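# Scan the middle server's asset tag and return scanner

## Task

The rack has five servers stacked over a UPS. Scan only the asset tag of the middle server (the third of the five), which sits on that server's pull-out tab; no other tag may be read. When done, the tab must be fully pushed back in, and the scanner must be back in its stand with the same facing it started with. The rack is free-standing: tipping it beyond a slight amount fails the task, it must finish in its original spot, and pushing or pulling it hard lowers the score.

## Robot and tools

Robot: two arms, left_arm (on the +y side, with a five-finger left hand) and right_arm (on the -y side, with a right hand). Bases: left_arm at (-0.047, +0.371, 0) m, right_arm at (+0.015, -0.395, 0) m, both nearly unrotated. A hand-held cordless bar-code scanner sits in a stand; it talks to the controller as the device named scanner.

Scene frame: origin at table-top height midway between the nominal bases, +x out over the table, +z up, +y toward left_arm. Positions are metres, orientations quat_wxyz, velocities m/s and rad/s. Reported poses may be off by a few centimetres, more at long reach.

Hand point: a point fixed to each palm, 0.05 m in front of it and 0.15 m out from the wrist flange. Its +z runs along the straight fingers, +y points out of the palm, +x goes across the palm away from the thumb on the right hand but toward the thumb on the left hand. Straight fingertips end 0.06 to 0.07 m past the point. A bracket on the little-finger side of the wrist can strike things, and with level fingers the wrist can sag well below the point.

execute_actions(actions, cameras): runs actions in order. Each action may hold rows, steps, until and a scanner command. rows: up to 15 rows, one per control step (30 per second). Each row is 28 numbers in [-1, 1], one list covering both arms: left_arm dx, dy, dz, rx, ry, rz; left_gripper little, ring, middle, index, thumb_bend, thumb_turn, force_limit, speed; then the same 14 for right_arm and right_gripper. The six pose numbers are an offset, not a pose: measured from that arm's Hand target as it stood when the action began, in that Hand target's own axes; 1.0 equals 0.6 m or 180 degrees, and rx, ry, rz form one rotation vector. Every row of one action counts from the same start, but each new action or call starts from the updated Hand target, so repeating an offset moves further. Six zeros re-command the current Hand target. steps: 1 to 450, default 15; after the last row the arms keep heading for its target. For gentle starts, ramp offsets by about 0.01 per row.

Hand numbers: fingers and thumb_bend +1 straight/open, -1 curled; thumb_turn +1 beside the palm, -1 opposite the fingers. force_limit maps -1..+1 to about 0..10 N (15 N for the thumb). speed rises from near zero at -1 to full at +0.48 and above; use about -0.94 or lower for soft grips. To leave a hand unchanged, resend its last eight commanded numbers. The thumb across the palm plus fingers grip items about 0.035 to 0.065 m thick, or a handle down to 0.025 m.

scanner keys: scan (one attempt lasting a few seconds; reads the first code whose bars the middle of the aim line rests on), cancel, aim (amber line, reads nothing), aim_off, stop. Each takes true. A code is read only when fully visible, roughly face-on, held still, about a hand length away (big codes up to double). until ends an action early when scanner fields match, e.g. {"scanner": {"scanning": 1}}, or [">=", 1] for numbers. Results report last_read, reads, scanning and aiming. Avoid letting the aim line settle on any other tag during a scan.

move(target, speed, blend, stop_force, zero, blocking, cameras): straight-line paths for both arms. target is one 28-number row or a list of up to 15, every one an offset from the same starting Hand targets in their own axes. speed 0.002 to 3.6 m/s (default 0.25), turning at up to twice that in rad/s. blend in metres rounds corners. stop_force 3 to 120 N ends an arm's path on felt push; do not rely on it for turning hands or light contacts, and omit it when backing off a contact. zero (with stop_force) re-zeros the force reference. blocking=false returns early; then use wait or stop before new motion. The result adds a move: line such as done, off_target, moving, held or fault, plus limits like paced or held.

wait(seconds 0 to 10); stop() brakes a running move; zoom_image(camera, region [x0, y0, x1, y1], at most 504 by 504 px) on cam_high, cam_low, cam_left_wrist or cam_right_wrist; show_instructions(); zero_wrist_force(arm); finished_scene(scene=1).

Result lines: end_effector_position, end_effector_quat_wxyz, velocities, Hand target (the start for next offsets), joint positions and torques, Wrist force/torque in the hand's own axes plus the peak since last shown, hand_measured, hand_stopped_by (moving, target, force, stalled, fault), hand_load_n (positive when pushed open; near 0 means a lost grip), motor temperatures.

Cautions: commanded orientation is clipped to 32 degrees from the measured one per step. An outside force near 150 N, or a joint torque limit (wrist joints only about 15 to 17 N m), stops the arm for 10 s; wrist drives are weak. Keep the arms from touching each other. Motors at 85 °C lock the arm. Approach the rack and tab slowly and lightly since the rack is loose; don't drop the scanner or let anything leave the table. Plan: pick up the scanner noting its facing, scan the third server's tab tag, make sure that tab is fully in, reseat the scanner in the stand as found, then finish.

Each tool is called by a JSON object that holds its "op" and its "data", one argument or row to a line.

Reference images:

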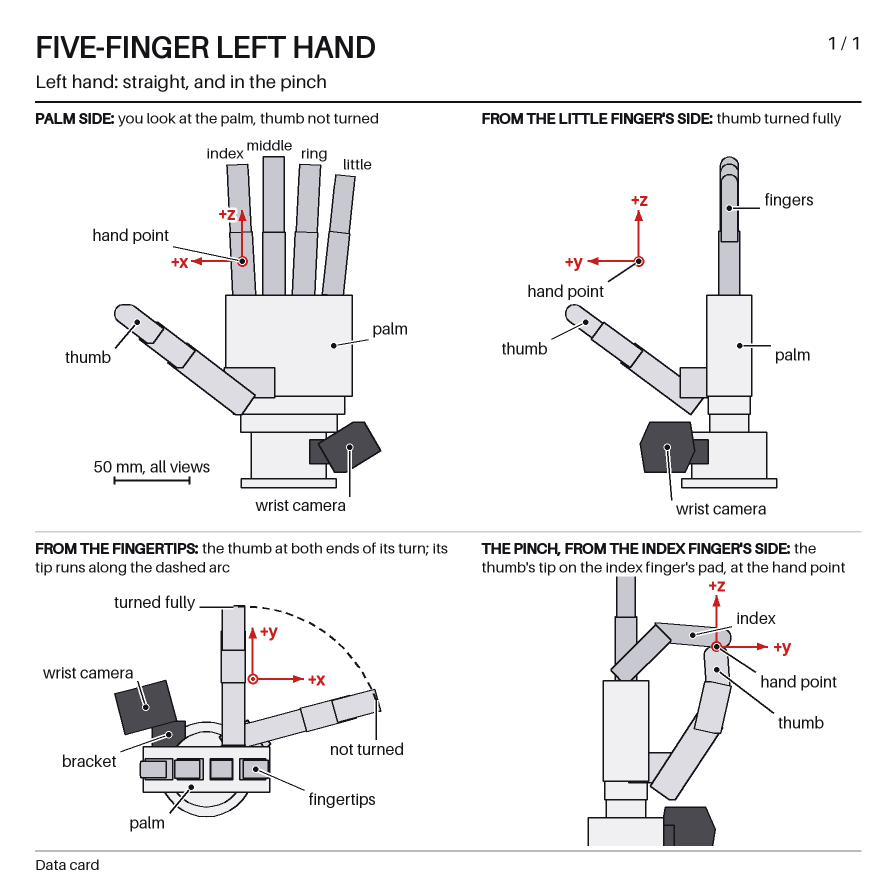

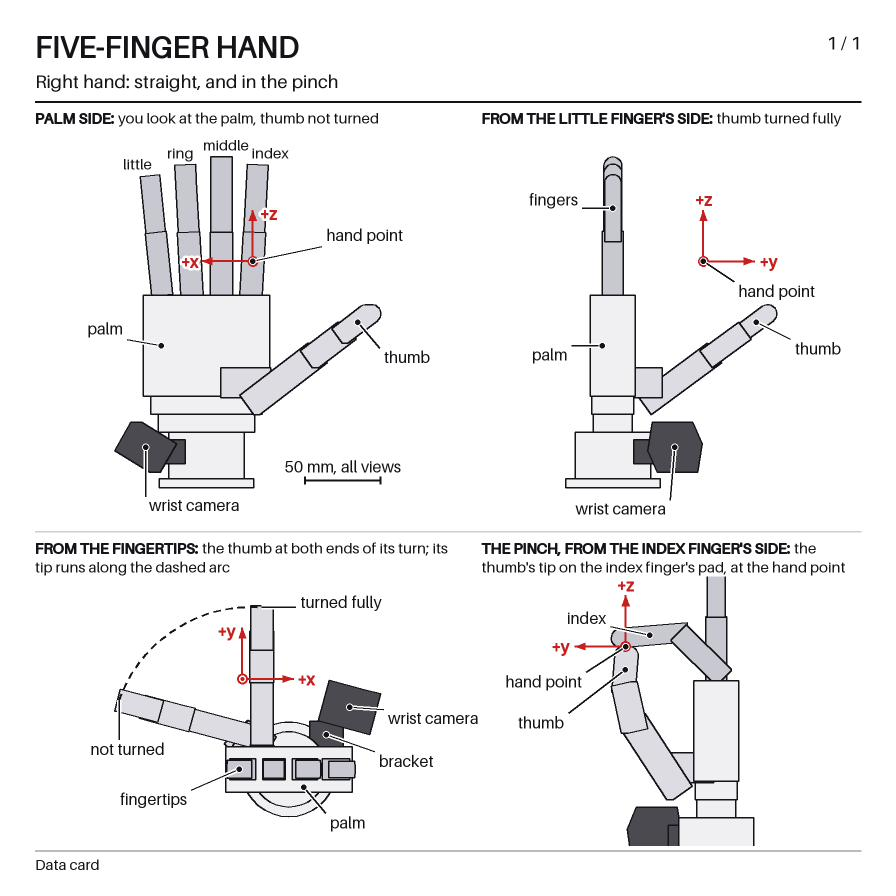

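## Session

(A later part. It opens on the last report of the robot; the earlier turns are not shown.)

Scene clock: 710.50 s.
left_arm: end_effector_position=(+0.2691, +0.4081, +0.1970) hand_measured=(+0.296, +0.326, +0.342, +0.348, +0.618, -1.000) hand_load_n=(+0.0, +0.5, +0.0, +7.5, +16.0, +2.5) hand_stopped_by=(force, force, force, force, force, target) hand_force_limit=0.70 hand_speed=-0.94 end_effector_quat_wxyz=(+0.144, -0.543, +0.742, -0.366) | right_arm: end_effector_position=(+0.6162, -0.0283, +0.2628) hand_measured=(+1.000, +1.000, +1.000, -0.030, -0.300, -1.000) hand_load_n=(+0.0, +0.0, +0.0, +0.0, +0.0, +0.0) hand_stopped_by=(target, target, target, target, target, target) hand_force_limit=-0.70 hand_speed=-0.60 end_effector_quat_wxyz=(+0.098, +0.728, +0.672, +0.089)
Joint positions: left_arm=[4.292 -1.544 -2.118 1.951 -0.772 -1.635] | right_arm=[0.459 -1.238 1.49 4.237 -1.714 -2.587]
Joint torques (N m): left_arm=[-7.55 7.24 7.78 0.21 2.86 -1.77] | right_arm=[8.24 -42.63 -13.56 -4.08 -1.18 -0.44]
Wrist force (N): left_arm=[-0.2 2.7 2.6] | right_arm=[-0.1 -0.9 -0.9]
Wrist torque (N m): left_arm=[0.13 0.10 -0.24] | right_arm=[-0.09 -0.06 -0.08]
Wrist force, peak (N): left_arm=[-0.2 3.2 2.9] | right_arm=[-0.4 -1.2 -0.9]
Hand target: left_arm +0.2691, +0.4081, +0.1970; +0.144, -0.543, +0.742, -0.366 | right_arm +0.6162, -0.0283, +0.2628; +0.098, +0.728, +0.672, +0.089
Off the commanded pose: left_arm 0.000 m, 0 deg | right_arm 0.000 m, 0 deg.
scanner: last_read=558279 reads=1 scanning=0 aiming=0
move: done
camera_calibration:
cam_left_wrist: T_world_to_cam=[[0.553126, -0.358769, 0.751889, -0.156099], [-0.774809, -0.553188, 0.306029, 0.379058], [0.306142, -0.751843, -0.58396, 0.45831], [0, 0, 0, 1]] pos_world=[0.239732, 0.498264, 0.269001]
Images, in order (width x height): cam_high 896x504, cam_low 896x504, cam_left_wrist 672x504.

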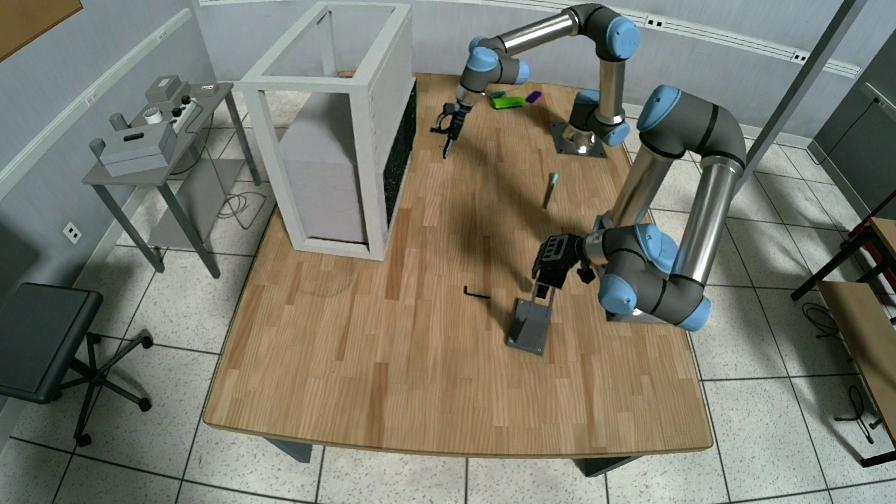

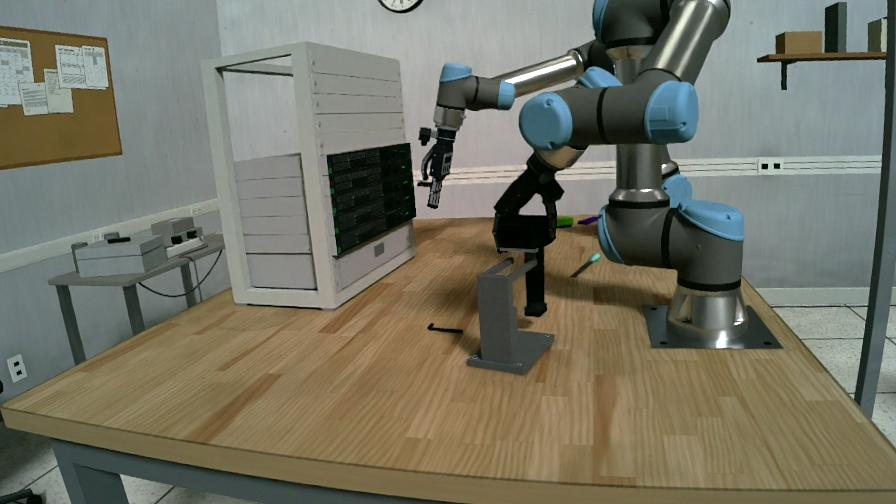

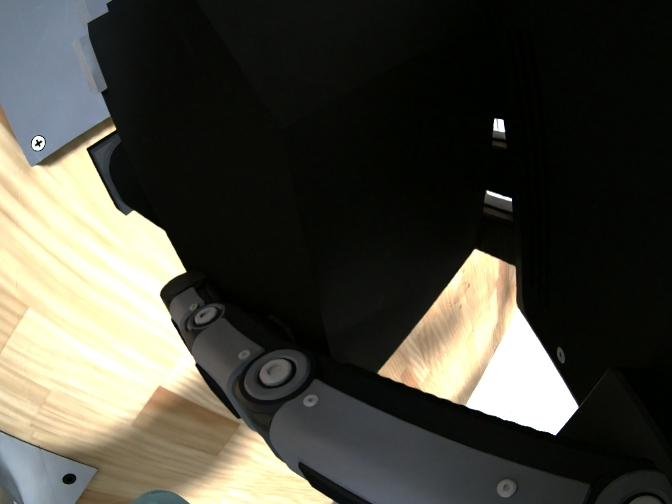

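{"op": "move", "data": {
  "target": [-0.05508, -0.00737, -0.0072, 0,0,0, -0.3, -0.3, -0.3, -0.3, -0.4, -1, 0.7, -0.94, 0,0,0,0,0,0, 1,1,1,-0.03,-0.3,-1,-0.7,-0.6],
  "speed": 0.025,
  "stop_force": 4,
  "cameras": ["cam_high","cam_low","cam_left_wrist"]
}}

{"op": "zoom_image", "data": {
  "camera": "cam_low",
  "region": [480, 220, 560, 330]
}}

{"op": "zoom_image", "data": {
  "camera": "cam_high",
  "region": [500, 230, 600, 360]
}}

Scene clock: 741.23 s.
left_arm: end_effector_position=(+0.2818, +0.4393, +0.1970) hand_measured=(+0.296, +0.326, +0.342, +0.348, +0.618, -1.000) hand_load_n=(+0.0, +0.5, +0.5, +7.0, +16.0, +2.5) hand_stopped_by=(force, force, force, force, force, target) hand_force_limit=0.70 hand_speed=-0.94 end_effector_quat_wxyz=(+0.144, -0.543, +0.742, -0.366) | right_arm: end_effector_position=(+0.6162, -0.0283, +0.2628) hand_measured=(+1.000, +1.000, +1.000, -0.030, -0.300, -1.000) hand_load_n=(+0.0, +0.0, +0.0, +0.0, +0.0, +0.0) hand_stopped_by=(target, target, target, target, target, target) hand_force_limit=-0.70 hand_speed=-0.60 end_effector_quat_wxyz=(+0.098, +0.728, +0.672, +0.089)
Joint positions: left_arm=[4.297 -1.621 -2.041 1.946 -0.773 -1.627] | right_arm=[0.459 -1.238 1.49 4.237 -1.714 -2.587]
Joint torques (N m): left_arm=[5.38 10.87 24.55 -5.82 -0.15 1.54] | right_arm=[7.8 -43.17 -13.35 -3.95 -0.91 -1.25]
Wrist force (N): left_arm=[-0.5 2.4 2.4] | right_arm=[-0.4 -0.9 -1.0]
Wrist torque (N m): left_arm=[0.08 0.15 -0.25] | right_arm=[-0.07 0.00 -0.09]
Wrist force, peak (N): left_arm=[-0.3 3.2 2.9] | right_arm=[-0.2 -1.1 -1.1]
Hand target: left_arm +0.2818, +0.4393, +0.1970; +0.144, -0.543, +0.742, -0.366 | right_arm +0.6162, -0.0283, +0.2628; +0.098, +0.728, +0.672, +0.089
Off the commanded pose: left_arm 0.000 m, 0 deg | right_arm 0.000 m, 0 deg.
scanner: last_read=558279 reads=1 scanning=0 aiming=0
move: done
camera_calibration:
cam_left_wrist: T_world_to_cam=[[0.553126, -0.358769, 0.751889, -0.151875], [-0.774809, -0.553188, 0.306029, 0.40608], [0.306142, -0.751843, -0.58396, 0.47791], [0, 0, 0, 1]] pos_world=[0.252332, 0.529464, 0.269001]
Images, in order (width x height): cam_high 896x504, cam_low 896x504, cam_left_wrist 672x504.

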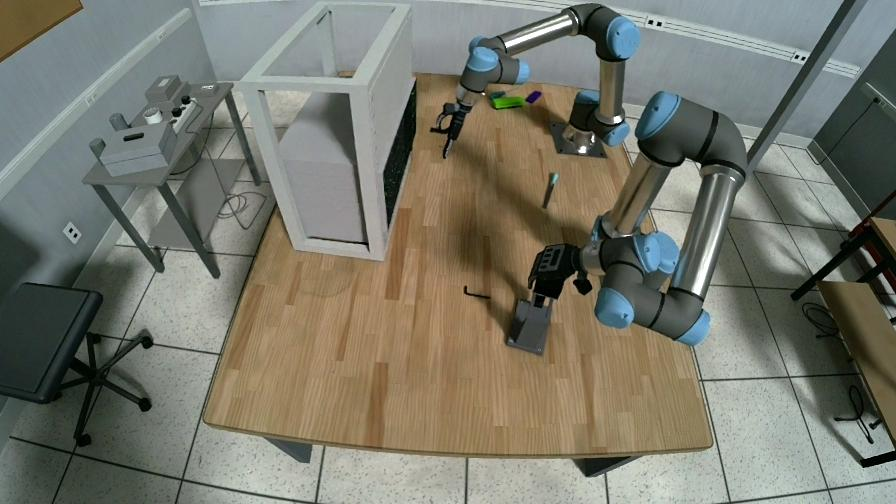

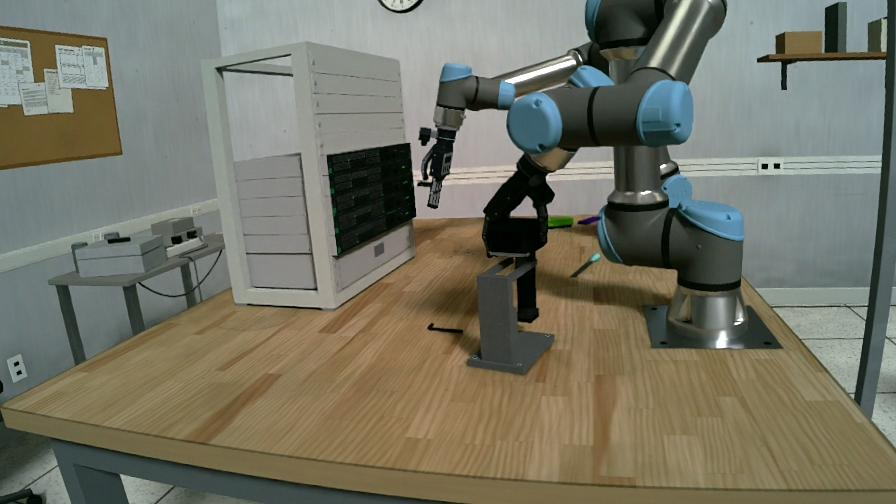

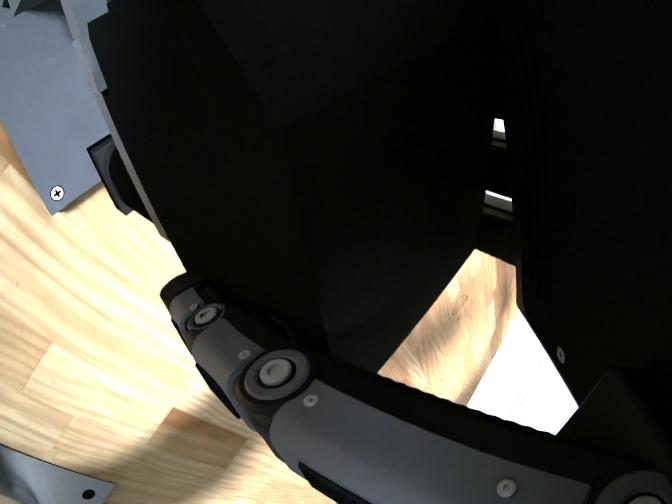

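Scaled by 4.582 from the camera's 896x504 image, which has a finer 1280x720 frame.

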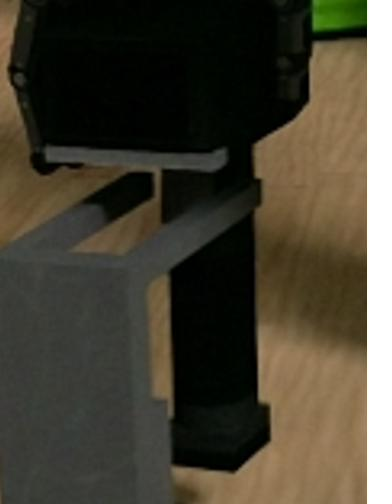

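Scaled by 3.877 from the camera's 896x504 image, which has a finer 1280x720 frame.

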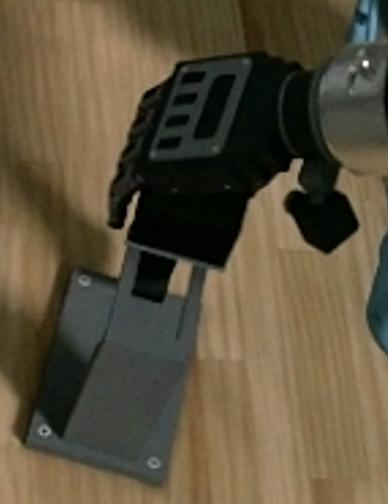

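{"op": "zoom_image", "data": {
  "camera": "cam_left_wrist",
  "region": [40, 0, 220, 260]
}}

Scaled by 1.938 from the camera's 672x504 image, which has a finer 960x720 frame.

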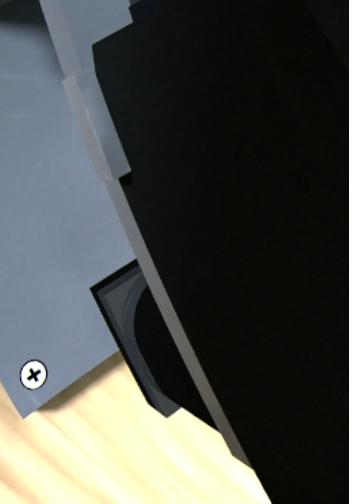

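{"op": "move", "data": {
  "target": [-0.01653, -0.00292, -0.00145, 0,0,0, -0.3, -0.3, -0.3, -0.3, -0.4, -1, 0.7, -0.94, 0,0,0,0,0,0, 1,1,1,-0.03,-0.3,-1,-0.7,-0.6],
  "speed": 0.025,
  "stop_force": 4
}}

{"op": "execute_actions", "data": {
  "actions": [
    {"rows": [[0,0,0,0,0,0, 1, -0.3, -0.3, -0.3, -0.4, -1, 0.7, -0.7, 0,0,0,0,0,0, 1,1,1,-0.03,-0.3,-1,-0.7,-0.6]], "steps": 30}
  ],
  "cameras": ["cam_low"]
}}

{"op": "zoom_image", "data": {
  "camera": "cam_low",
  "region": [470, 190, 570, 330]
}}

Scene clock: 749.73 s.
left_arm: end_effector_position=(+0.2861, +0.4484, +0.1970) hand_measured=(+0.296, +0.326, +0.342, +0.348, +0.618, -1.000) hand_load_n=(+0.0, +0.5, +0.5, +7.0, +16.0, +2.5) hand_stopped_by=(force, force, force, force, force, target) hand_force_limit=0.70 hand_speed=-0.94 end_effector_quat_wxyz=(+0.144, -0.543, +0.742, -0.366) | right_arm: end_effector_position=(+0.6162, -0.0283, +0.2628) hand_measured=(+1.000, +1.000, +1.000, -0.030, -0.300, -1.000) hand_load_n=(+0.0, +0.0, +0.0, +0.0, +0.0, +0.0) hand_stopped_by=(target, target, target, target, target, target) hand_force_limit=-0.70 hand_speed=-0.60 end_effector_quat_wxyz=(+0.098, +0.728, +0.672, +0.089)
Joint positions: left_arm=[4.297 -1.644 -2.016 1.945 -0.773 -1.628] | right_arm=[0.459 -1.238 1.49 4.237 -1.714 -2.587]
Joint torques (N m): left_arm=[-6.71 12.61 24.45 -6.08 2.36 -2.04] | right_arm=[8.47 -42.19 -14.13 -3.75 -0.59 -1.32]
Wrist force (N): left_arm=[-0.3 2.4 2.7] | right_arm=[-0.2 -1.2 -0.8]
Wrist torque (N m): left_arm=[0.06 0.12 -0.24] | right_arm=[-0.13 -0.04 -0.09]
Wrist force, peak (N): left_arm=[-0.6 2.4 2.9] | right_arm=[-0.4 -1.1 -1.1]
Hand target: left_arm +0.2861, +0.4484, +0.1970; +0.144, -0.543, +0.742, -0.366 | right_arm +0.6162, -0.0283, +0.2628; +0.098, +0.728, +0.672, +0.089
Off the commanded pose: left_arm 0.000 m, 0 deg | right_arm 0.000 m, 0 deg.
scanner: last_read=558279 reads=1 scanning=0 aiming=0
move: done

Scene clock: 750.93 s.
left_arm: end_effector_position=(+0.2861, +0.4484, +0.1970) hand_measured=(+1.000, +0.326, +0.342, +0.348, +0.618, -1.000) hand_load_n=(-0.5, +0.5, +0.0, +7.0, +16.5, +2.5) hand_stopped_by=(target, force, force, force, force, target) hand_force_limit=0.70 hand_speed=-0.70 end_effector_quat_wxyz=(+0.144, -0.543, +0.742, -0.366) | right_arm: end_effector_position=(+0.6162, -0.0283, +0.2628) hand_measured=(+1.000, +1.000, +1.000, -0.030, -0.300, -1.000) hand_load_n=(+0.0, +0.5, +0.0, +0.0, +0.0, +0.0) hand_stopped_by=(target, target, target, target, target, target) hand_force_limit=-0.70 hand_speed=-0.60 end_effector_quat_wxyz=(+0.098, +0.728, +0.672, +0.089)
Joint positions: left_arm=[4.297 -1.644 -2.016 1.945 -0.773 -1.628] | right_arm=[0.459 -1.238 1.49 4.237 -1.714 -2.587]
Joint torques (N m): left_arm=[-5.62 11.35 22.63 -5.95 2.38 -1.79] | right_arm=[7.74 -42.34 -13.73 -3.73 -0.51 -1.32]
Wrist force (N): left_arm=[-0.5 2.4 2.8] | right_arm=[-0.2 -0.9 -0.9]
Wrist torque (N m): left_arm=[0.05 0.15 -0.25] | right_arm=[-0.10 -0.03 -0.09]
Wrist force, peak (N): left_arm=[-0.4 2.4 2.9] | right_arm=[-0.1 -1.1 -1.1]
Hand target: left_arm +0.2861, +0.4484, +0.1970; +0.144, -0.543, +0.742, -0.366 | right_arm +0.6162, -0.0283, +0.2628; +0.098, +0.728, +0.672, +0.089
Off the commanded pose: left_arm 0.000 m, 0 deg | right_arm 0.000 m, 0 deg.
scanner: last_read=558279 reads=1 scanning=0 aiming=0
Images, in order (width x height): cam_low 896x504.

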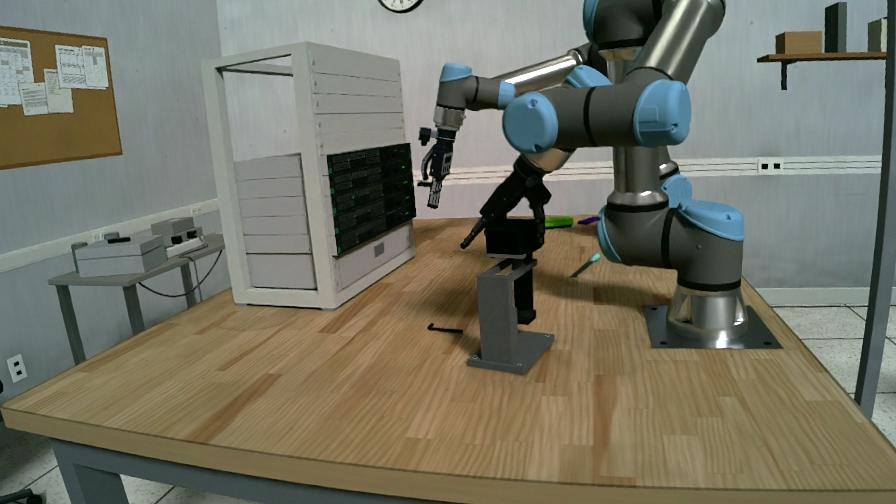

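Scaled by 3.600 from the camera's 896x504 image, which has a finer 1280x720 frame.

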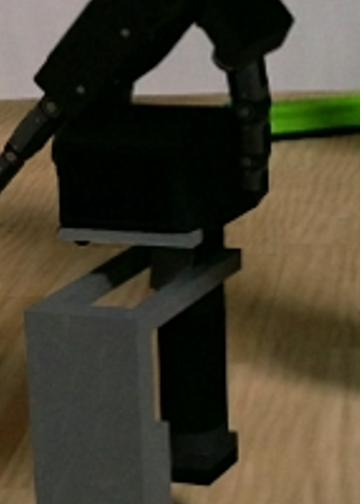

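{"op": "execute_actions", "data": {
  "actions": [
    {"rows": [[0,0,0,0,0,0, 1, 1, -0.3, -0.3, -0.4, -1, 0.7, -0.7, 0,0,0,0,0,0, 1,1,1,-0.03,-0.3,-1,-0.7,-0.6]], "steps": 30}
  ],
  "cameras": ["cam_low"]
}}

{"op": "zoom_image", "data": {
  "camera": "cam_low",
  "region": [470, 190, 570, 330]
}}

Scene clock: 756.07 s.
left_arm: end_effector_position=(+0.2861, +0.4484, +0.1970) hand_measured=(+1.000, +1.000, +0.342, +0.348, +0.618, -1.000) hand_load_n=(-0.5, +0.0, +1.0, +6.5, +15.5, +0.0) hand_stopped_by=(target, target, force, force, force, target) hand_force_limit=0.70 hand_speed=-0.70 end_effector_quat_wxyz=(+0.144, -0.543, +0.742, -0.366) | right_arm: end_effector_position=(+0.6162, -0.0283, +0.2628) hand_measured=(+1.000, +1.000, +1.000, -0.030, -0.300, -1.000) hand_load_n=(+0.0, -0.5, +0.0, +0.0, +0.0, +0.0) hand_stopped_by=(target, target, target, target, target, target) hand_force_limit=-0.70 hand_speed=-0.60 end_effector_quat_wxyz=(+0.098, +0.728, +0.672, +0.089)
Joint positions: left_arm=[4.297 -1.644 -2.016 1.945 -0.773 -1.628] | right_arm=[0.459 -1.238 1.49 4.237 -1.714 -2.587]
Joint torques (N m): left_arm=[-6.09 12.26 19.73 -4.82 2.15 -1.83] | right_arm=[7.78 -42.33 -14.35 -3.78 -0.58 -1.59]
Wrist force (N): left_arm=[-0.4 2.4 2.7] | right_arm=[-0.3 -1.1 -1.0]
Wrist torque (N m): left_arm=[0.05 0.14 -0.24] | right_arm=[-0.12 -0.02 -0.10]
Wrist force, peak (N): left_arm=[-0.5 2.5 2.9] | right_arm=[-0.3 -1.0 -1.1]
Hand target: left_arm +0.2861, +0.4484, +0.1970; +0.144, -0.543, +0.742, -0.366 | right_arm +0.6162, -0.0283, +0.2628; +0.098, +0.728, +0.672, +0.089
Off the commanded pose: left_arm 0.000 m, 0 deg | right_arm 0.000 m, 0 deg.
scanner: last_read=558279 reads=1 scanning=0 aiming=0
Images, in order (width x height): cam_low 896x504.

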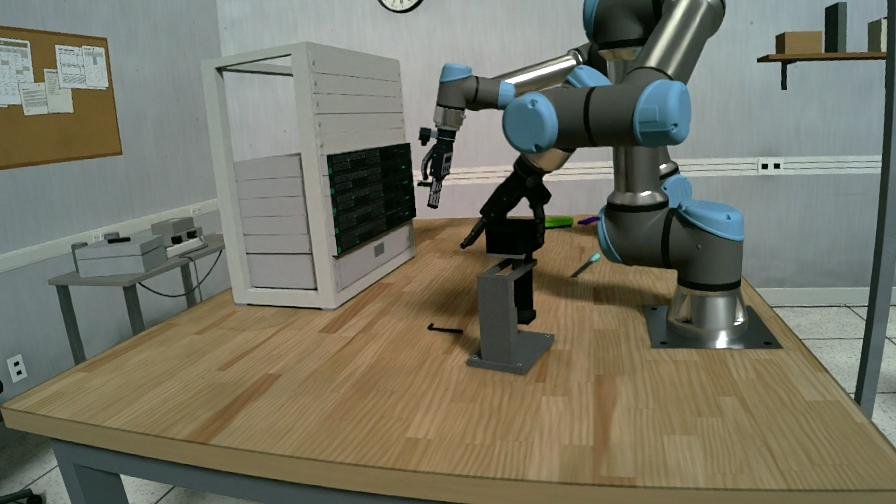

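Scaled by 3.600 from the camera's 896x504 image, which has a finer 1280x720 frame.

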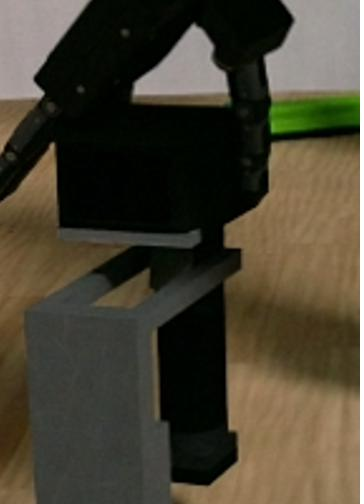

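{"op": "execute_actions", "data": {
  "actions": [
    {"rows": [[0,0,0,0,0,0, 1, 1, 1, -0.3, -0.4, -1, 0.7, -0.8, 0,0,0,0,0,0, 1,1,1,-0.03,-0.3,-1,-0.7,-0.6]], "steps": 40}
  ],
  "cameras": ["cam_low","cam_high"]
}}

{"op": "zoom_image", "data": {
  "camera": "cam_low",
  "region": [470, 190, 570, 330]
}}

{"op": "zoom_image", "data": {
  "camera": "cam_high",
  "region": [500, 230, 600, 360]
}}

Scene clock: 758.97 s.
left_arm: end_effector_position=(+0.2861, +0.4484, +0.1970) hand_measured=(+1.000, +1.000, +1.000, +0.348, +0.616, -1.000) hand_load_n=(+0.0, +0.0, +0.0, +8.5, +13.5, -2.5) hand_stopped_by=(target, target, target, force, force, target) hand_force_limit=0.70 hand_speed=-0.80 end_effector_quat_wxyz=(+0.144, -0.543, +0.742, -0.366) | right_arm: end_effector_position=(+0.6162, -0.0283, +0.2628) hand_measured=(+1.000, +1.000, +1.000, -0.030, -0.300, -1.000) hand_load_n=(+0.0, +0.0, +0.0, +0.0, +0.0, +0.0) hand_stopped_by=(target, target, target, target, target, target) hand_force_limit=-0.70 hand_speed=-0.60 end_effector_quat_wxyz=(+0.098, +0.728, +0.672, +0.089)
Joint positions: left_arm=[4.297 -1.644 -2.016 1.945 -0.773 -1.628] | right_arm=[0.459 -1.238 1.49 4.237 -1.714 -2.587]
Joint torques (N m): left_arm=[-6.01 11.11 18.34 -4.19 1.86 -1.74] | right_arm=[6.48 -42.27 -13.84 -3.67 -0.51 -1.53]
Wrist force (N): left_arm=[-0.6 2.4 2.9] | right_arm=[-0.7 -0.9 -0.9]
Wrist torque (N m): left_arm=[0.04 0.16 -0.25] | right_arm=[-0.10 0.02 -0.11]
Wrist force, peak (N): left_arm=[-0.6 2.4 2.9] | right_arm=[-0.2 -1.1 -1.2]
Hand target: left_arm +0.2861, +0.4484, +0.1970; +0.144, -0.543, +0.742, -0.366 | right_arm +0.6162, -0.0283, +0.2628; +0.098, +0.728, +0.672, +0.089
Off the commanded pose: left_arm 0.000 m, 0 deg | right_arm 0.000 m, 0 deg.
scanner: last_read=558279 reads=1 scanning=0 aiming=0
Images, in order (width x height): cam_high 896x504, cam_low 896x504.

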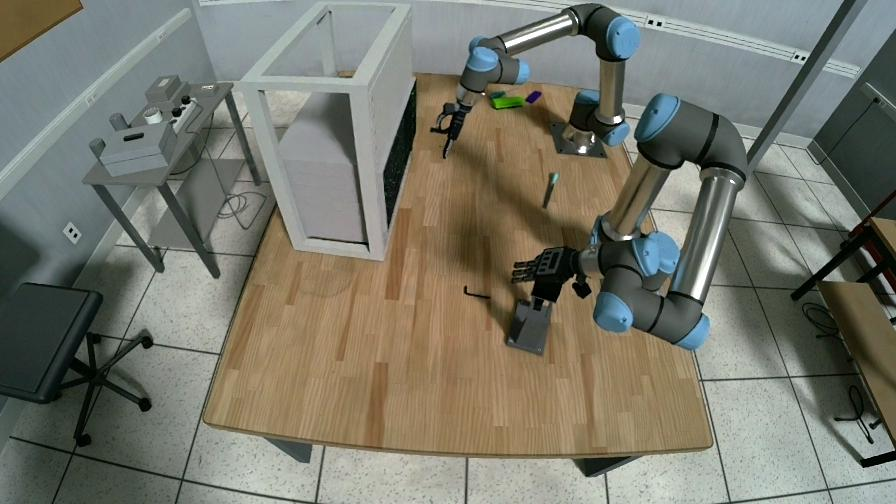

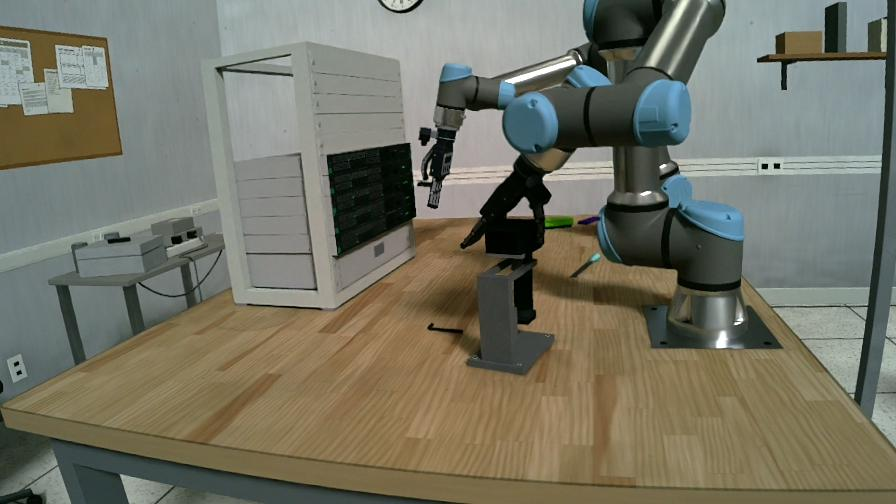

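Scaled by 3.600 from the camera's 896x504 image, which has a finer 1280x720 frame.

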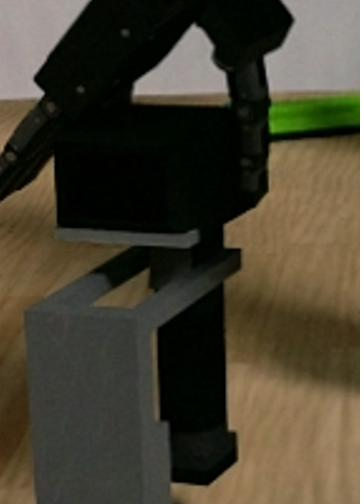

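Scaled by 3.877 from the camera's 896x504 image, which has a finer 1280x720 frame.

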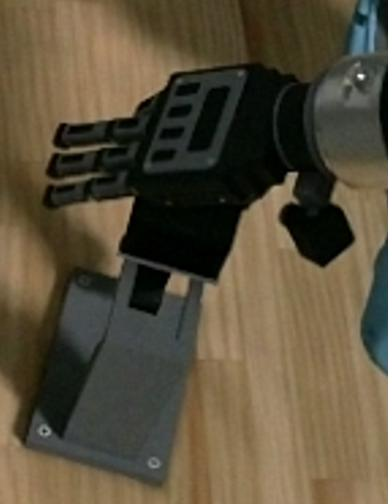

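{"op": "move", "data": {
  "target": [-0.00766, 0.02915, 0.02878, 0,0,0, 1,1,1, -0.3, -0.4, -1, 0.7, -0.8, 0,0,0,0,0,0, 1,1,1,-0.03,-0.3,-1,-0.7,-0.6],
  "speed": 0.012,
  "stop_force": 3,
  "cameras": ["cam_low","cam_left_wrist"]
}}

{"op": "zoom_image", "data": {
  "camera": "cam_low",
  "region": [470, 190, 570, 330]
}}

Scene clock: 762.80 s.
left_arm: end_effector_position=(+0.2861, +0.4484, +0.1787) hand_measured=(+1.000, +1.000, +1.000, +0.348, +0.616, -1.000) hand_load_n=(+0.0, +0.0, +0.0, +8.0, +13.5, -2.5) hand_stopped_by=(target, target, target, force, force, target) hand_force_limit=0.70 hand_speed=-0.80 end_effector_quat_wxyz=(+0.144, -0.543, +0.742, -0.366) | right_arm: end_effector_position=(+0.6162, -0.0283, +0.2628) hand_measured=(+1.000, +1.000, +1.000, -0.030, -0.300, -1.000) hand_load_n=(+0.0, +0.0, +0.0, +0.0, +0.0, +0.5) hand_stopped_by=(target, target, target, target, target, target) hand_force_limit=-0.70 hand_speed=-0.60 end_effector_quat_wxyz=(+0.098, +0.728, +0.672, +0.089)
Joint positions: left_arm=[4.297 -1.669 -2.043 1.997 -0.773 -1.628] | right_arm=[0.459 -1.238 1.49 4.237 -1.714 -2.587]
Joint torques (N m): left_arm=[3.92 23.58 23.88 -5.71 0.45 1.24] | right_arm=[8.13 -42.54 -13.72 -3.84 -0.49 -1.55]
Wrist force (N): left_arm=[0.0 2.3 2.4] | right_arm=[-0.2 -0.9 -0.9]
Wrist torque (N m): left_arm=[0.04 0.12 -0.22] | right_arm=[-0.09 -0.04 -0.08]
Wrist force, peak (N): left_arm=[-1.1 -7.4 -7.1] | right_arm=[-0.3 -0.9 -1.2]
Hand target: left_arm +0.2861, +0.4484, +0.1787; +0.144, -0.543, +0.742, -0.366 (not the last commanded pose) | right_arm +0.6162, -0.0283, +0.2628; +0.098, +0.728, +0.672, +0.089
Off the commanded pose: left_arm 0.007 m, 0 deg | right_arm 0.000 m, 0 deg.
scanner: last_read=558279 reads=1 scanning=0 aiming=0
move: contact (left_arm)
camera_calibration:
cam_left_wrist: T_world_to_cam=[[0.553126, -0.358769, 0.751889, -0.137229], [-0.774809, -0.553188, 0.306029, 0.420046], [0.306142, -0.751843, -0.58396, 0.472749], [0, 0, 0, 1]] pos_world=[0.256632, 0.538564, 0.250701]
Images, in order (width x height): cam_low 896x504, cam_left_wrist 672x504.

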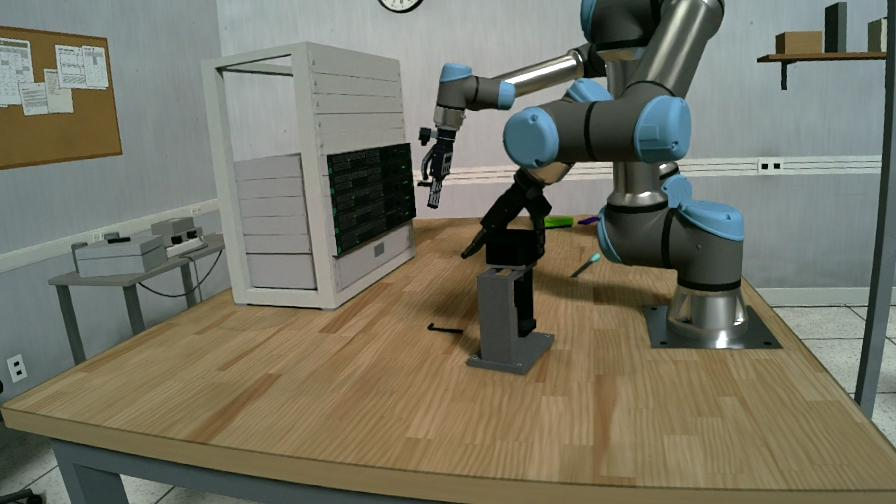

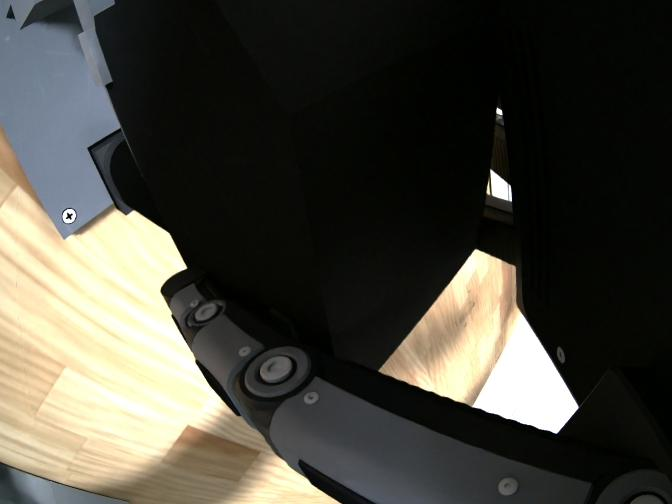

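Scaled by 3.600 from the camera's 896x504 image, which has a finer 1280x720 frame.

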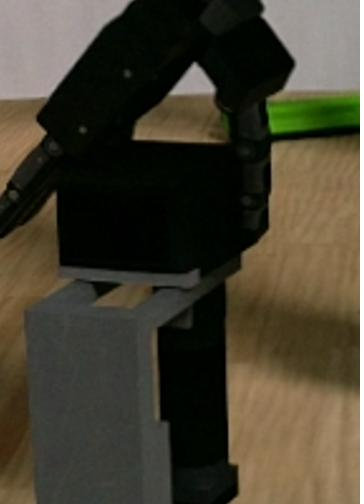

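{"op": "move", "data": {
  "target": [-0.00153, 0.00583, 0.00576, 0,0,0, 1,1,1, -0.3, -0.4, -1, 0.7, -0.8, 0,0,0,0,0,0, 1,1,1,-0.03,-0.3,-1,-0.7,-0.6],
  "speed": 0.004,
  "stop_force": 3
}}

Scene clock: 768.63 s.
left_arm: end_effector_position=(+0.2861, +0.4484, +0.1786) hand_measured=(+1.000, +1.000, +1.000, +0.348, +0.616, -1.000) hand_load_n=(+0.0, +0.0, +0.0, +8.0, +13.5, -2.5) hand_stopped_by=(target, target, target, force, force, target) hand_force_limit=0.70 hand_speed=-0.80 end_effector_quat_wxyz=(+0.144, -0.543, +0.742, -0.366) | right_arm: end_effector_position=(+0.6162, -0.0283, +0.2628) hand_measured=(+1.000, +1.000, +1.000, -0.030, -0.300, -1.000) hand_load_n=(+0.0, +0.0, +0.0, +0.5, +0.0, +0.0) hand_stopped_by=(target, target, target, target, target, target) hand_force_limit=-0.70 hand_speed=-0.60 end_effector_quat_wxyz=(+0.098, +0.728, +0.672, +0.089)
Joint positions: left_arm=[4.297 -1.669 -2.043 1.997 -0.773 -1.628] | right_arm=[0.459 -1.238 1.49 4.237 -1.714 -2.587]
Joint torques (N m): left_arm=[0.89 23.83 22.04 -4.98 0.49 0.75] | right_arm=[7.41 -42.7 -15.41 -3.69 -0.18 -1.69]
Wrist force (N): left_arm=[0.0 -1.3 -1.0] | right_arm=[-0.3 -0.9 -0.7]
Wrist torque (N m): left_arm=[-0.07 0.08 -0.18] | right_arm=[-0.10 -0.03 -0.09]
Wrist force, peak (N): left_arm=[-0.5 -4.5 -3.4] | right_arm=[-0.3 -1.1 -1.1]
Hand target: left_arm +0.2861, +0.4484, +0.1786; +0.144, -0.543, +0.742, -0.366 (not the last commanded pose) | right_arm +0.6162, -0.0283, +0.2628; +0.098, +0.728, +0.672, +0.089
Off the commanded pose: left_arm 0.005 m, 0 deg | right_arm 0.000 m, 0 deg.
scanner: last_read=558279 reads=1 scanning=0 aiming=0
move: contact (left_arm)

{"op": "execute_actions", "data": {
  "actions": [
    {"rows": [[0,0,0,0,0,0, 1,1,1, 0.42, 0.65, -1, 0.7, -0.92, 0,0,0,0,0,0, 1,1,1,-0.03,-0.3,-1,-0.7,-0.6]], "steps": 20}
  ],
  "cameras": ["cam_low"]
}}

{"op": "zoom_image", "data": {
  "camera": "cam_low",
  "region": [470, 190, 570, 330]
}}

Scene clock: 773.10 s.
left_arm: end_effector_position=(+0.2861, +0.4484, +0.1786) hand_measured=(+1.000, +1.000, +1.000, +0.420, +0.650, -1.000) hand_load_n=(+0.0, +0.0, +0.0, +0.0, +0.0, +0.0) hand_stopped_by=(target, target, target, target, target, target) hand_force_limit=0.70 hand_speed=-0.92 end_effector_quat_wxyz=(+0.144, -0.543, +0.742, -0.366) | right_arm: end_effector_position=(+0.6162, -0.0283, +0.2628) hand_measured=(+1.000, +1.000, +1.000, -0.030, -0.300, -1.000) hand_load_n=(+0.0, +0.0, +0.0, +0.0, +0.0, +0.0) hand_stopped_by=(target, target, target, target, target, target) hand_force_limit=-0.70 hand_speed=-0.60 end_effector_quat_wxyz=(+0.098, +0.728, +0.672, +0.089)
Joint positions: left_arm=[4.297 -1.669 -2.043 1.997 -0.773 -1.628] | right_arm=[0.459 -1.238 1.49 4.237 -1.714 -2.587]
Joint torques (N m): left_arm=[0.54 22.6 23 -4.68 0.56 0.58] | right_arm=[7.65 -42.18 -14.75 -3.7 -0.24 -1.73]
Wrist force (N): left_arm=[-0.1 0.8 1.2] | right_arm=[-0.3 -1.0 -0.9]
Wrist torque (N m): left_arm=[0.02 0.11 -0.19] | right_arm=[-0.11 -0.03 -0.09]
Wrist force, peak (N): left_arm=[-0.3 1.6 1.6] | right_arm=[-0.2 -1.1 -1.1]
Hand target: left_arm +0.2861, +0.4484, +0.1786; +0.144, -0.543, +0.742, -0.366 | right_arm +0.6162, -0.0283, +0.2628; +0.098, +0.728, +0.672, +0.089
Off the commanded pose: left_arm 0.000 m, 0 deg | right_arm 0.000 m, 0 deg.
scanner: last_read=558279 reads=1 scanning=0 aiming=0
Images, in order (width x height): cam_low 896x504.

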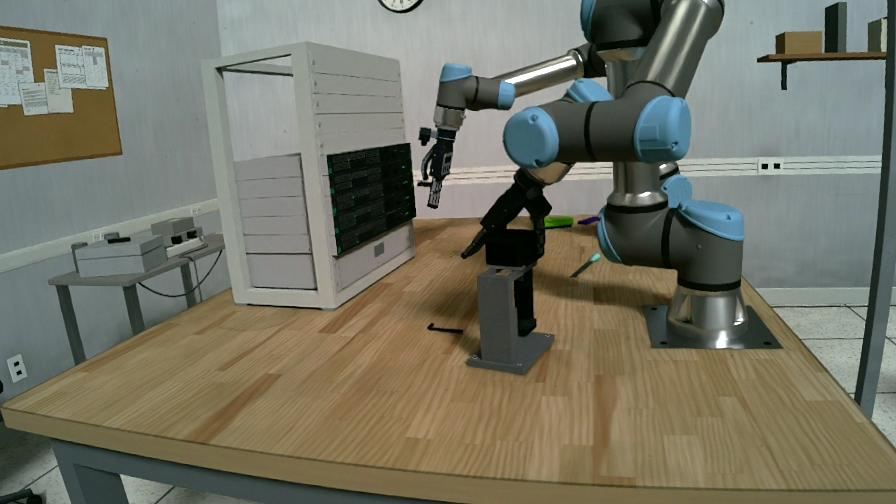

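Scaled by 3.600 from the camera's 896x504 image, which has a finer 1280x720 frame.

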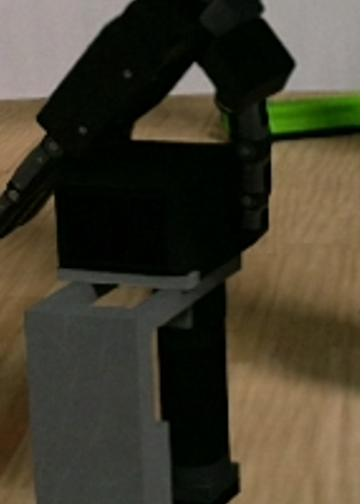

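{"op": "execute_actions", "data": {
  "actions": [
    {"rows": [[0,0,0,0,0,0, 1,1,1, 0.8, 0.85, -1, 0.7, -0.85, 0,0,0,0,0,0, 1,1,1,-0.03,-0.3,-1,-0.7,-0.6]], "steps": 35}
  ]
}}

{"op": "move", "data": {
  "target": [-0.00505, 0.0, 0.0, 0,0,0, 1,1,1, 0.8, 0.85, -1, 0.7, -0.85, 0,0,0,0,0,0, 1,1,1,-0.03,-0.3,-1,-0.7,-0.6],
  "speed": 0.03,
  "stop_force": 4
}}

Scene clock: 776.40 s.
left_arm: end_effector_position=(+0.2861, +0.4484, +0.1786) hand_measured=(+1.000, +1.000, +1.000, +0.800, +0.850, -1.000) hand_load_n=(+0.0, +0.5, +0.0, +0.0, +0.0, +0.0) hand_stopped_by=(target, target, target, target, target, target) hand_force_limit=0.70 hand_speed=-0.85 end_effector_quat_wxyz=(+0.144, -0.543, +0.742, -0.366) | right_arm: end_effector_position=(+0.6162, -0.0283, +0.2628) hand_measured=(+1.000, +1.000, +1.000, -0.030, -0.300, -1.000) hand_load_n=(+0.0, +0.0, +0.0, +0.0, +0.0, +0.0) hand_stopped_by=(target, target, target, target, target, target) hand_force_limit=-0.70 hand_speed=-0.60 end_effector_quat_wxyz=(+0.098, +0.728, +0.672, +0.089)
Joint positions: left_arm=[4.297 -1.669 -2.043 1.997 -0.773 -1.628] | right_arm=[0.459 -1.238 1.49 4.237 -1.714 -2.587]
Joint torques (N m): left_arm=[1.47 20.74 20.88 -3.28 0.47 0.76] | right_arm=[7.71 -42.16 -15.27 -3.56 -0.42 -1.59]
Wrist force (N): left_arm=[0.0 0.5 1.5] | right_arm=[-0.4 -0.9 -0.8]
Wrist torque (N m): left_arm=[-0.04 0.10 -0.17] | right_arm=[-0.08 -0.01 -0.10]
Wrist force, peak (N): left_arm=[-0.1 0.9 1.6] | right_arm=[-0.4 -1.0 -1.2]
Hand target: left_arm +0.2861, +0.4484, +0.1786; +0.144, -0.543, +0.742, -0.366 | right_arm +0.6162, -0.0283, +0.2628; +0.098, +0.728, +0.672, +0.089
Off the commanded pose: left_arm 0.000 m, 0 deg | right_arm 0.000 m, 0 deg.
scanner: last_read=558279 reads=1 scanning=0 aiming=0

Scene clock: 777.67 s.
left_arm: end_effector_position=(+0.2872, +0.4512, +0.1780) hand_measured=(+1.000, +1.000, +1.000, +0.800, +0.850, -1.000) hand_load_n=(+0.0, +0.0, +0.0, +0.0, +0.0, +0.0) hand_stopped_by=(target, target, target, target, target, target) hand_force_limit=0.70 hand_speed=-0.85 end_effector_quat_wxyz=(+0.144, -0.543, +0.742, -0.366) | right_arm: end_effector_position=(+0.6162, -0.0283, +0.2628) hand_measured=(+1.000, +1.000, +1.000, -0.030, -0.300, -1.000) hand_load_n=(+0.0, +0.0, +0.0, +0.0, +0.0, +0.0) hand_stopped_by=(target, target, target, target, target, target) hand_force_limit=-0.70 hand_speed=-0.60 end_effector_quat_wxyz=(+0.098, +0.728, +0.672, +0.089)
Joint positions: left_arm=[4.297 -1.676 -2.037 1.998 -0.773 -1.627] | right_arm=[0.459 -1.238 1.49 4.237 -1.714 -2.587]
Joint torques (N m): left_arm=[6.7 11.17 23.41 0.24 -0.44 1.35] | right_arm=[7.69 -42.71 -15.44 -3.59 -0.08 -1.51]
Wrist force (N): left_arm=[0.1 0.6 1.4] | right_arm=[-0.2 -0.7 -0.8]
Wrist torque (N m): left_arm=[-0.02 0.09 -0.18] | right_arm=[-0.07 -0.05 -0.08]
Wrist force, peak (N): left_arm=[0.1 1.0 1.7] | right_arm=[-0.3 -1.1 -0.9]
Hand target: left_arm +0.2872, +0.4512, +0.1780; +0.144, -0.543, +0.742, -0.366 | right_arm +0.6162, -0.0283, +0.2628; +0.098, +0.728, +0.672, +0.089
Off the commanded pose: left_arm 0.000 m, 0 deg | right_arm 0.000 m, 0 deg.
scanner: last_read=558279 reads=1 scanning=0 aiming=0
move: done

{"op": "move", "data": {
  "target": [
    [0.00506, -0.01924, -0.019, 0,0,0, 1,1,1, 0.8, 0.85, -1, 0.7, -0.85, 0,0,0,0,0,0, 1,1,1,-0.03,-0.3,-1,-0.7,-0.6],
    [-0.01452, -0.0206, -0.02282, 0,0,0, 1,1,1, 0.8, 0.85, -1, 0.7, -0.85, 0,0,0,0,0,0, 1,1,1,-0.03,-0.3,-1,-0.7,-0.6]
  ],
  "speed": 0.03,
  "stop_force": 4,
  "cameras": ["cam_high","cam_low","cam_left_wrist"]
}}

{"op": "zoom_image", "data": {
  "camera": "cam_low",
  "region": [470, 190, 570, 330]
}}

{"op": "zoom_image", "data": {
  "camera": "cam_high",
  "region": [500, 230, 600, 360]
}}

Scene clock: 781.60 s.
left_arm: end_effector_position=(+0.2907, +0.4627, +0.1945) hand_measured=(+1.000, +1.000, +1.000, +0.800, +0.850, -1.000) hand_load_n=(+0.0, +0.0, +0.0, +0.0, +0.0, +0.0) hand_stopped_by=(target, target, target, target, target, target) hand_force_limit=0.70 hand_speed=-0.85 end_effector_quat_wxyz=(+0.144, -0.543, +0.742, -0.366) | right_arm: end_effector_position=(+0.6162, -0.0283, +0.2628) hand_measured=(+1.000, +1.000, +1.000, -0.030, -0.300, -1.000) hand_load_n=(+0.0, +0.0, +0.0, +0.0, +0.0, +0.0) hand_stopped_by=(target, target, target, target, target, target) hand_force_limit=-0.70 hand_speed=-0.60 end_effector_quat_wxyz=(+0.098, +0.728, +0.672, +0.089)
Joint positions: left_arm=[4.302 -1.68 -1.986 1.944 -0.774 -1.62] | right_arm=[0.459 -1.238 1.49 4.237 -1.714 -2.587]
Joint torques (N m): left_arm=[5.52 12.6 23.47 -5.39 -0.51 1.52] | right_arm=[7.52 -42.31 -15.83 -3.57 -0.1 -1.6]
Wrist force (N): left_arm=[-0.3 0.4 1.3] | right_arm=[-0.2 -0.8 -0.8]
Wrist torque (N m): left_arm=[-0.03 0.13 -0.22] | right_arm=[-0.08 -0.03 -0.09]
Wrist force, peak (N): left_arm=[0.2 1.0 1.6] | right_arm=[-0.2 -1.1 -1.1]
Hand target: left_arm +0.2907, +0.4627, +0.1945; +0.144, -0.543, +0.742, -0.366 | right_arm +0.6162, -0.0283, +0.2628; +0.098, +0.728, +0.672, +0.089
Off the commanded pose: left_arm 0.000 m, 0 deg | right_arm 0.000 m, 0 deg.
scanner: last_read=558279 reads=1 scanning=0 aiming=0
move: done
camera_calibration:
cam_left_wrist: T_world_to_cam=[[0.553126, -0.358769, 0.751889, -0.146578], [-0.774809, -0.553188, 0.306029, 0.426763], [0.306142, -0.751843, -0.58396, 0.491288], [0, 0, 0, 1]] pos_world=[0.261332, 0.552864, 0.266501]
Images, in order (width x height): cam_high 896x504, cam_low 896x504, cam_left_wrist 672x504.

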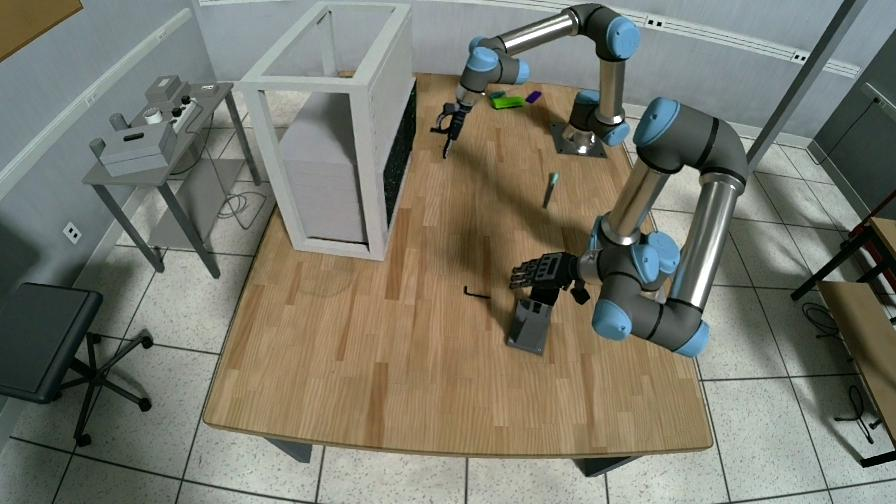

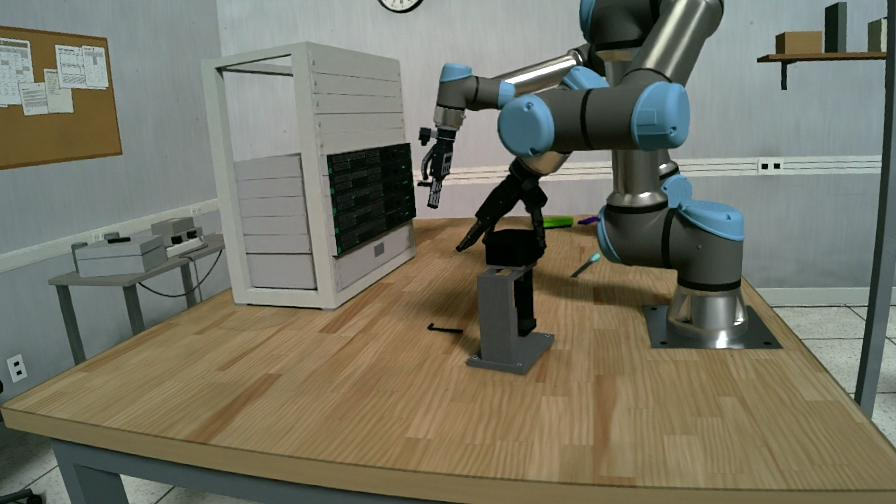

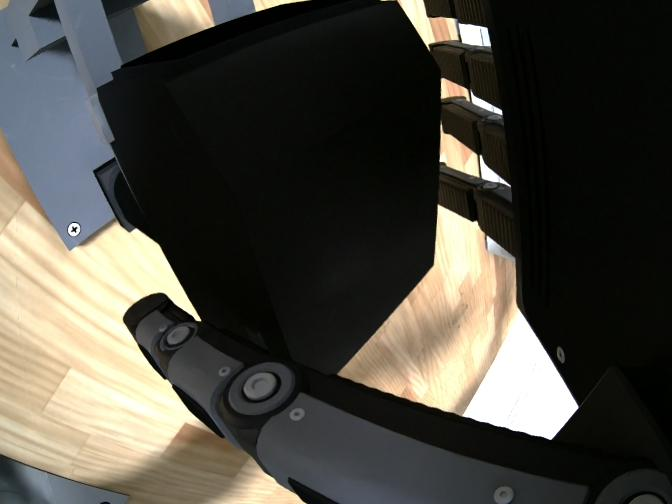

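Scaled by 3.600 from the camera's 896x504 image, which has a finer 1280x720 frame.

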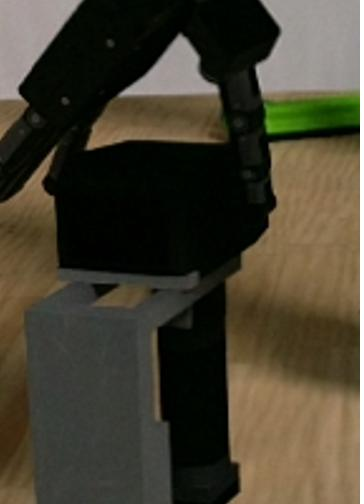

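Scaled by 3.877 from the camera's 896x504 image, which has a finer 1280x720 frame.

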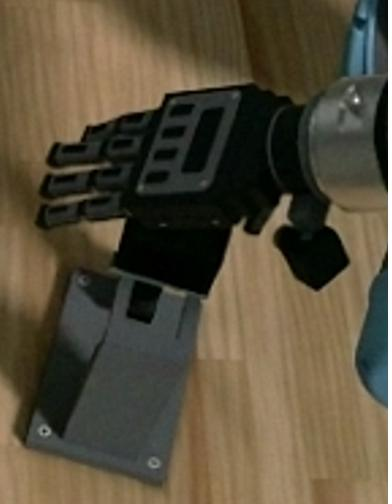

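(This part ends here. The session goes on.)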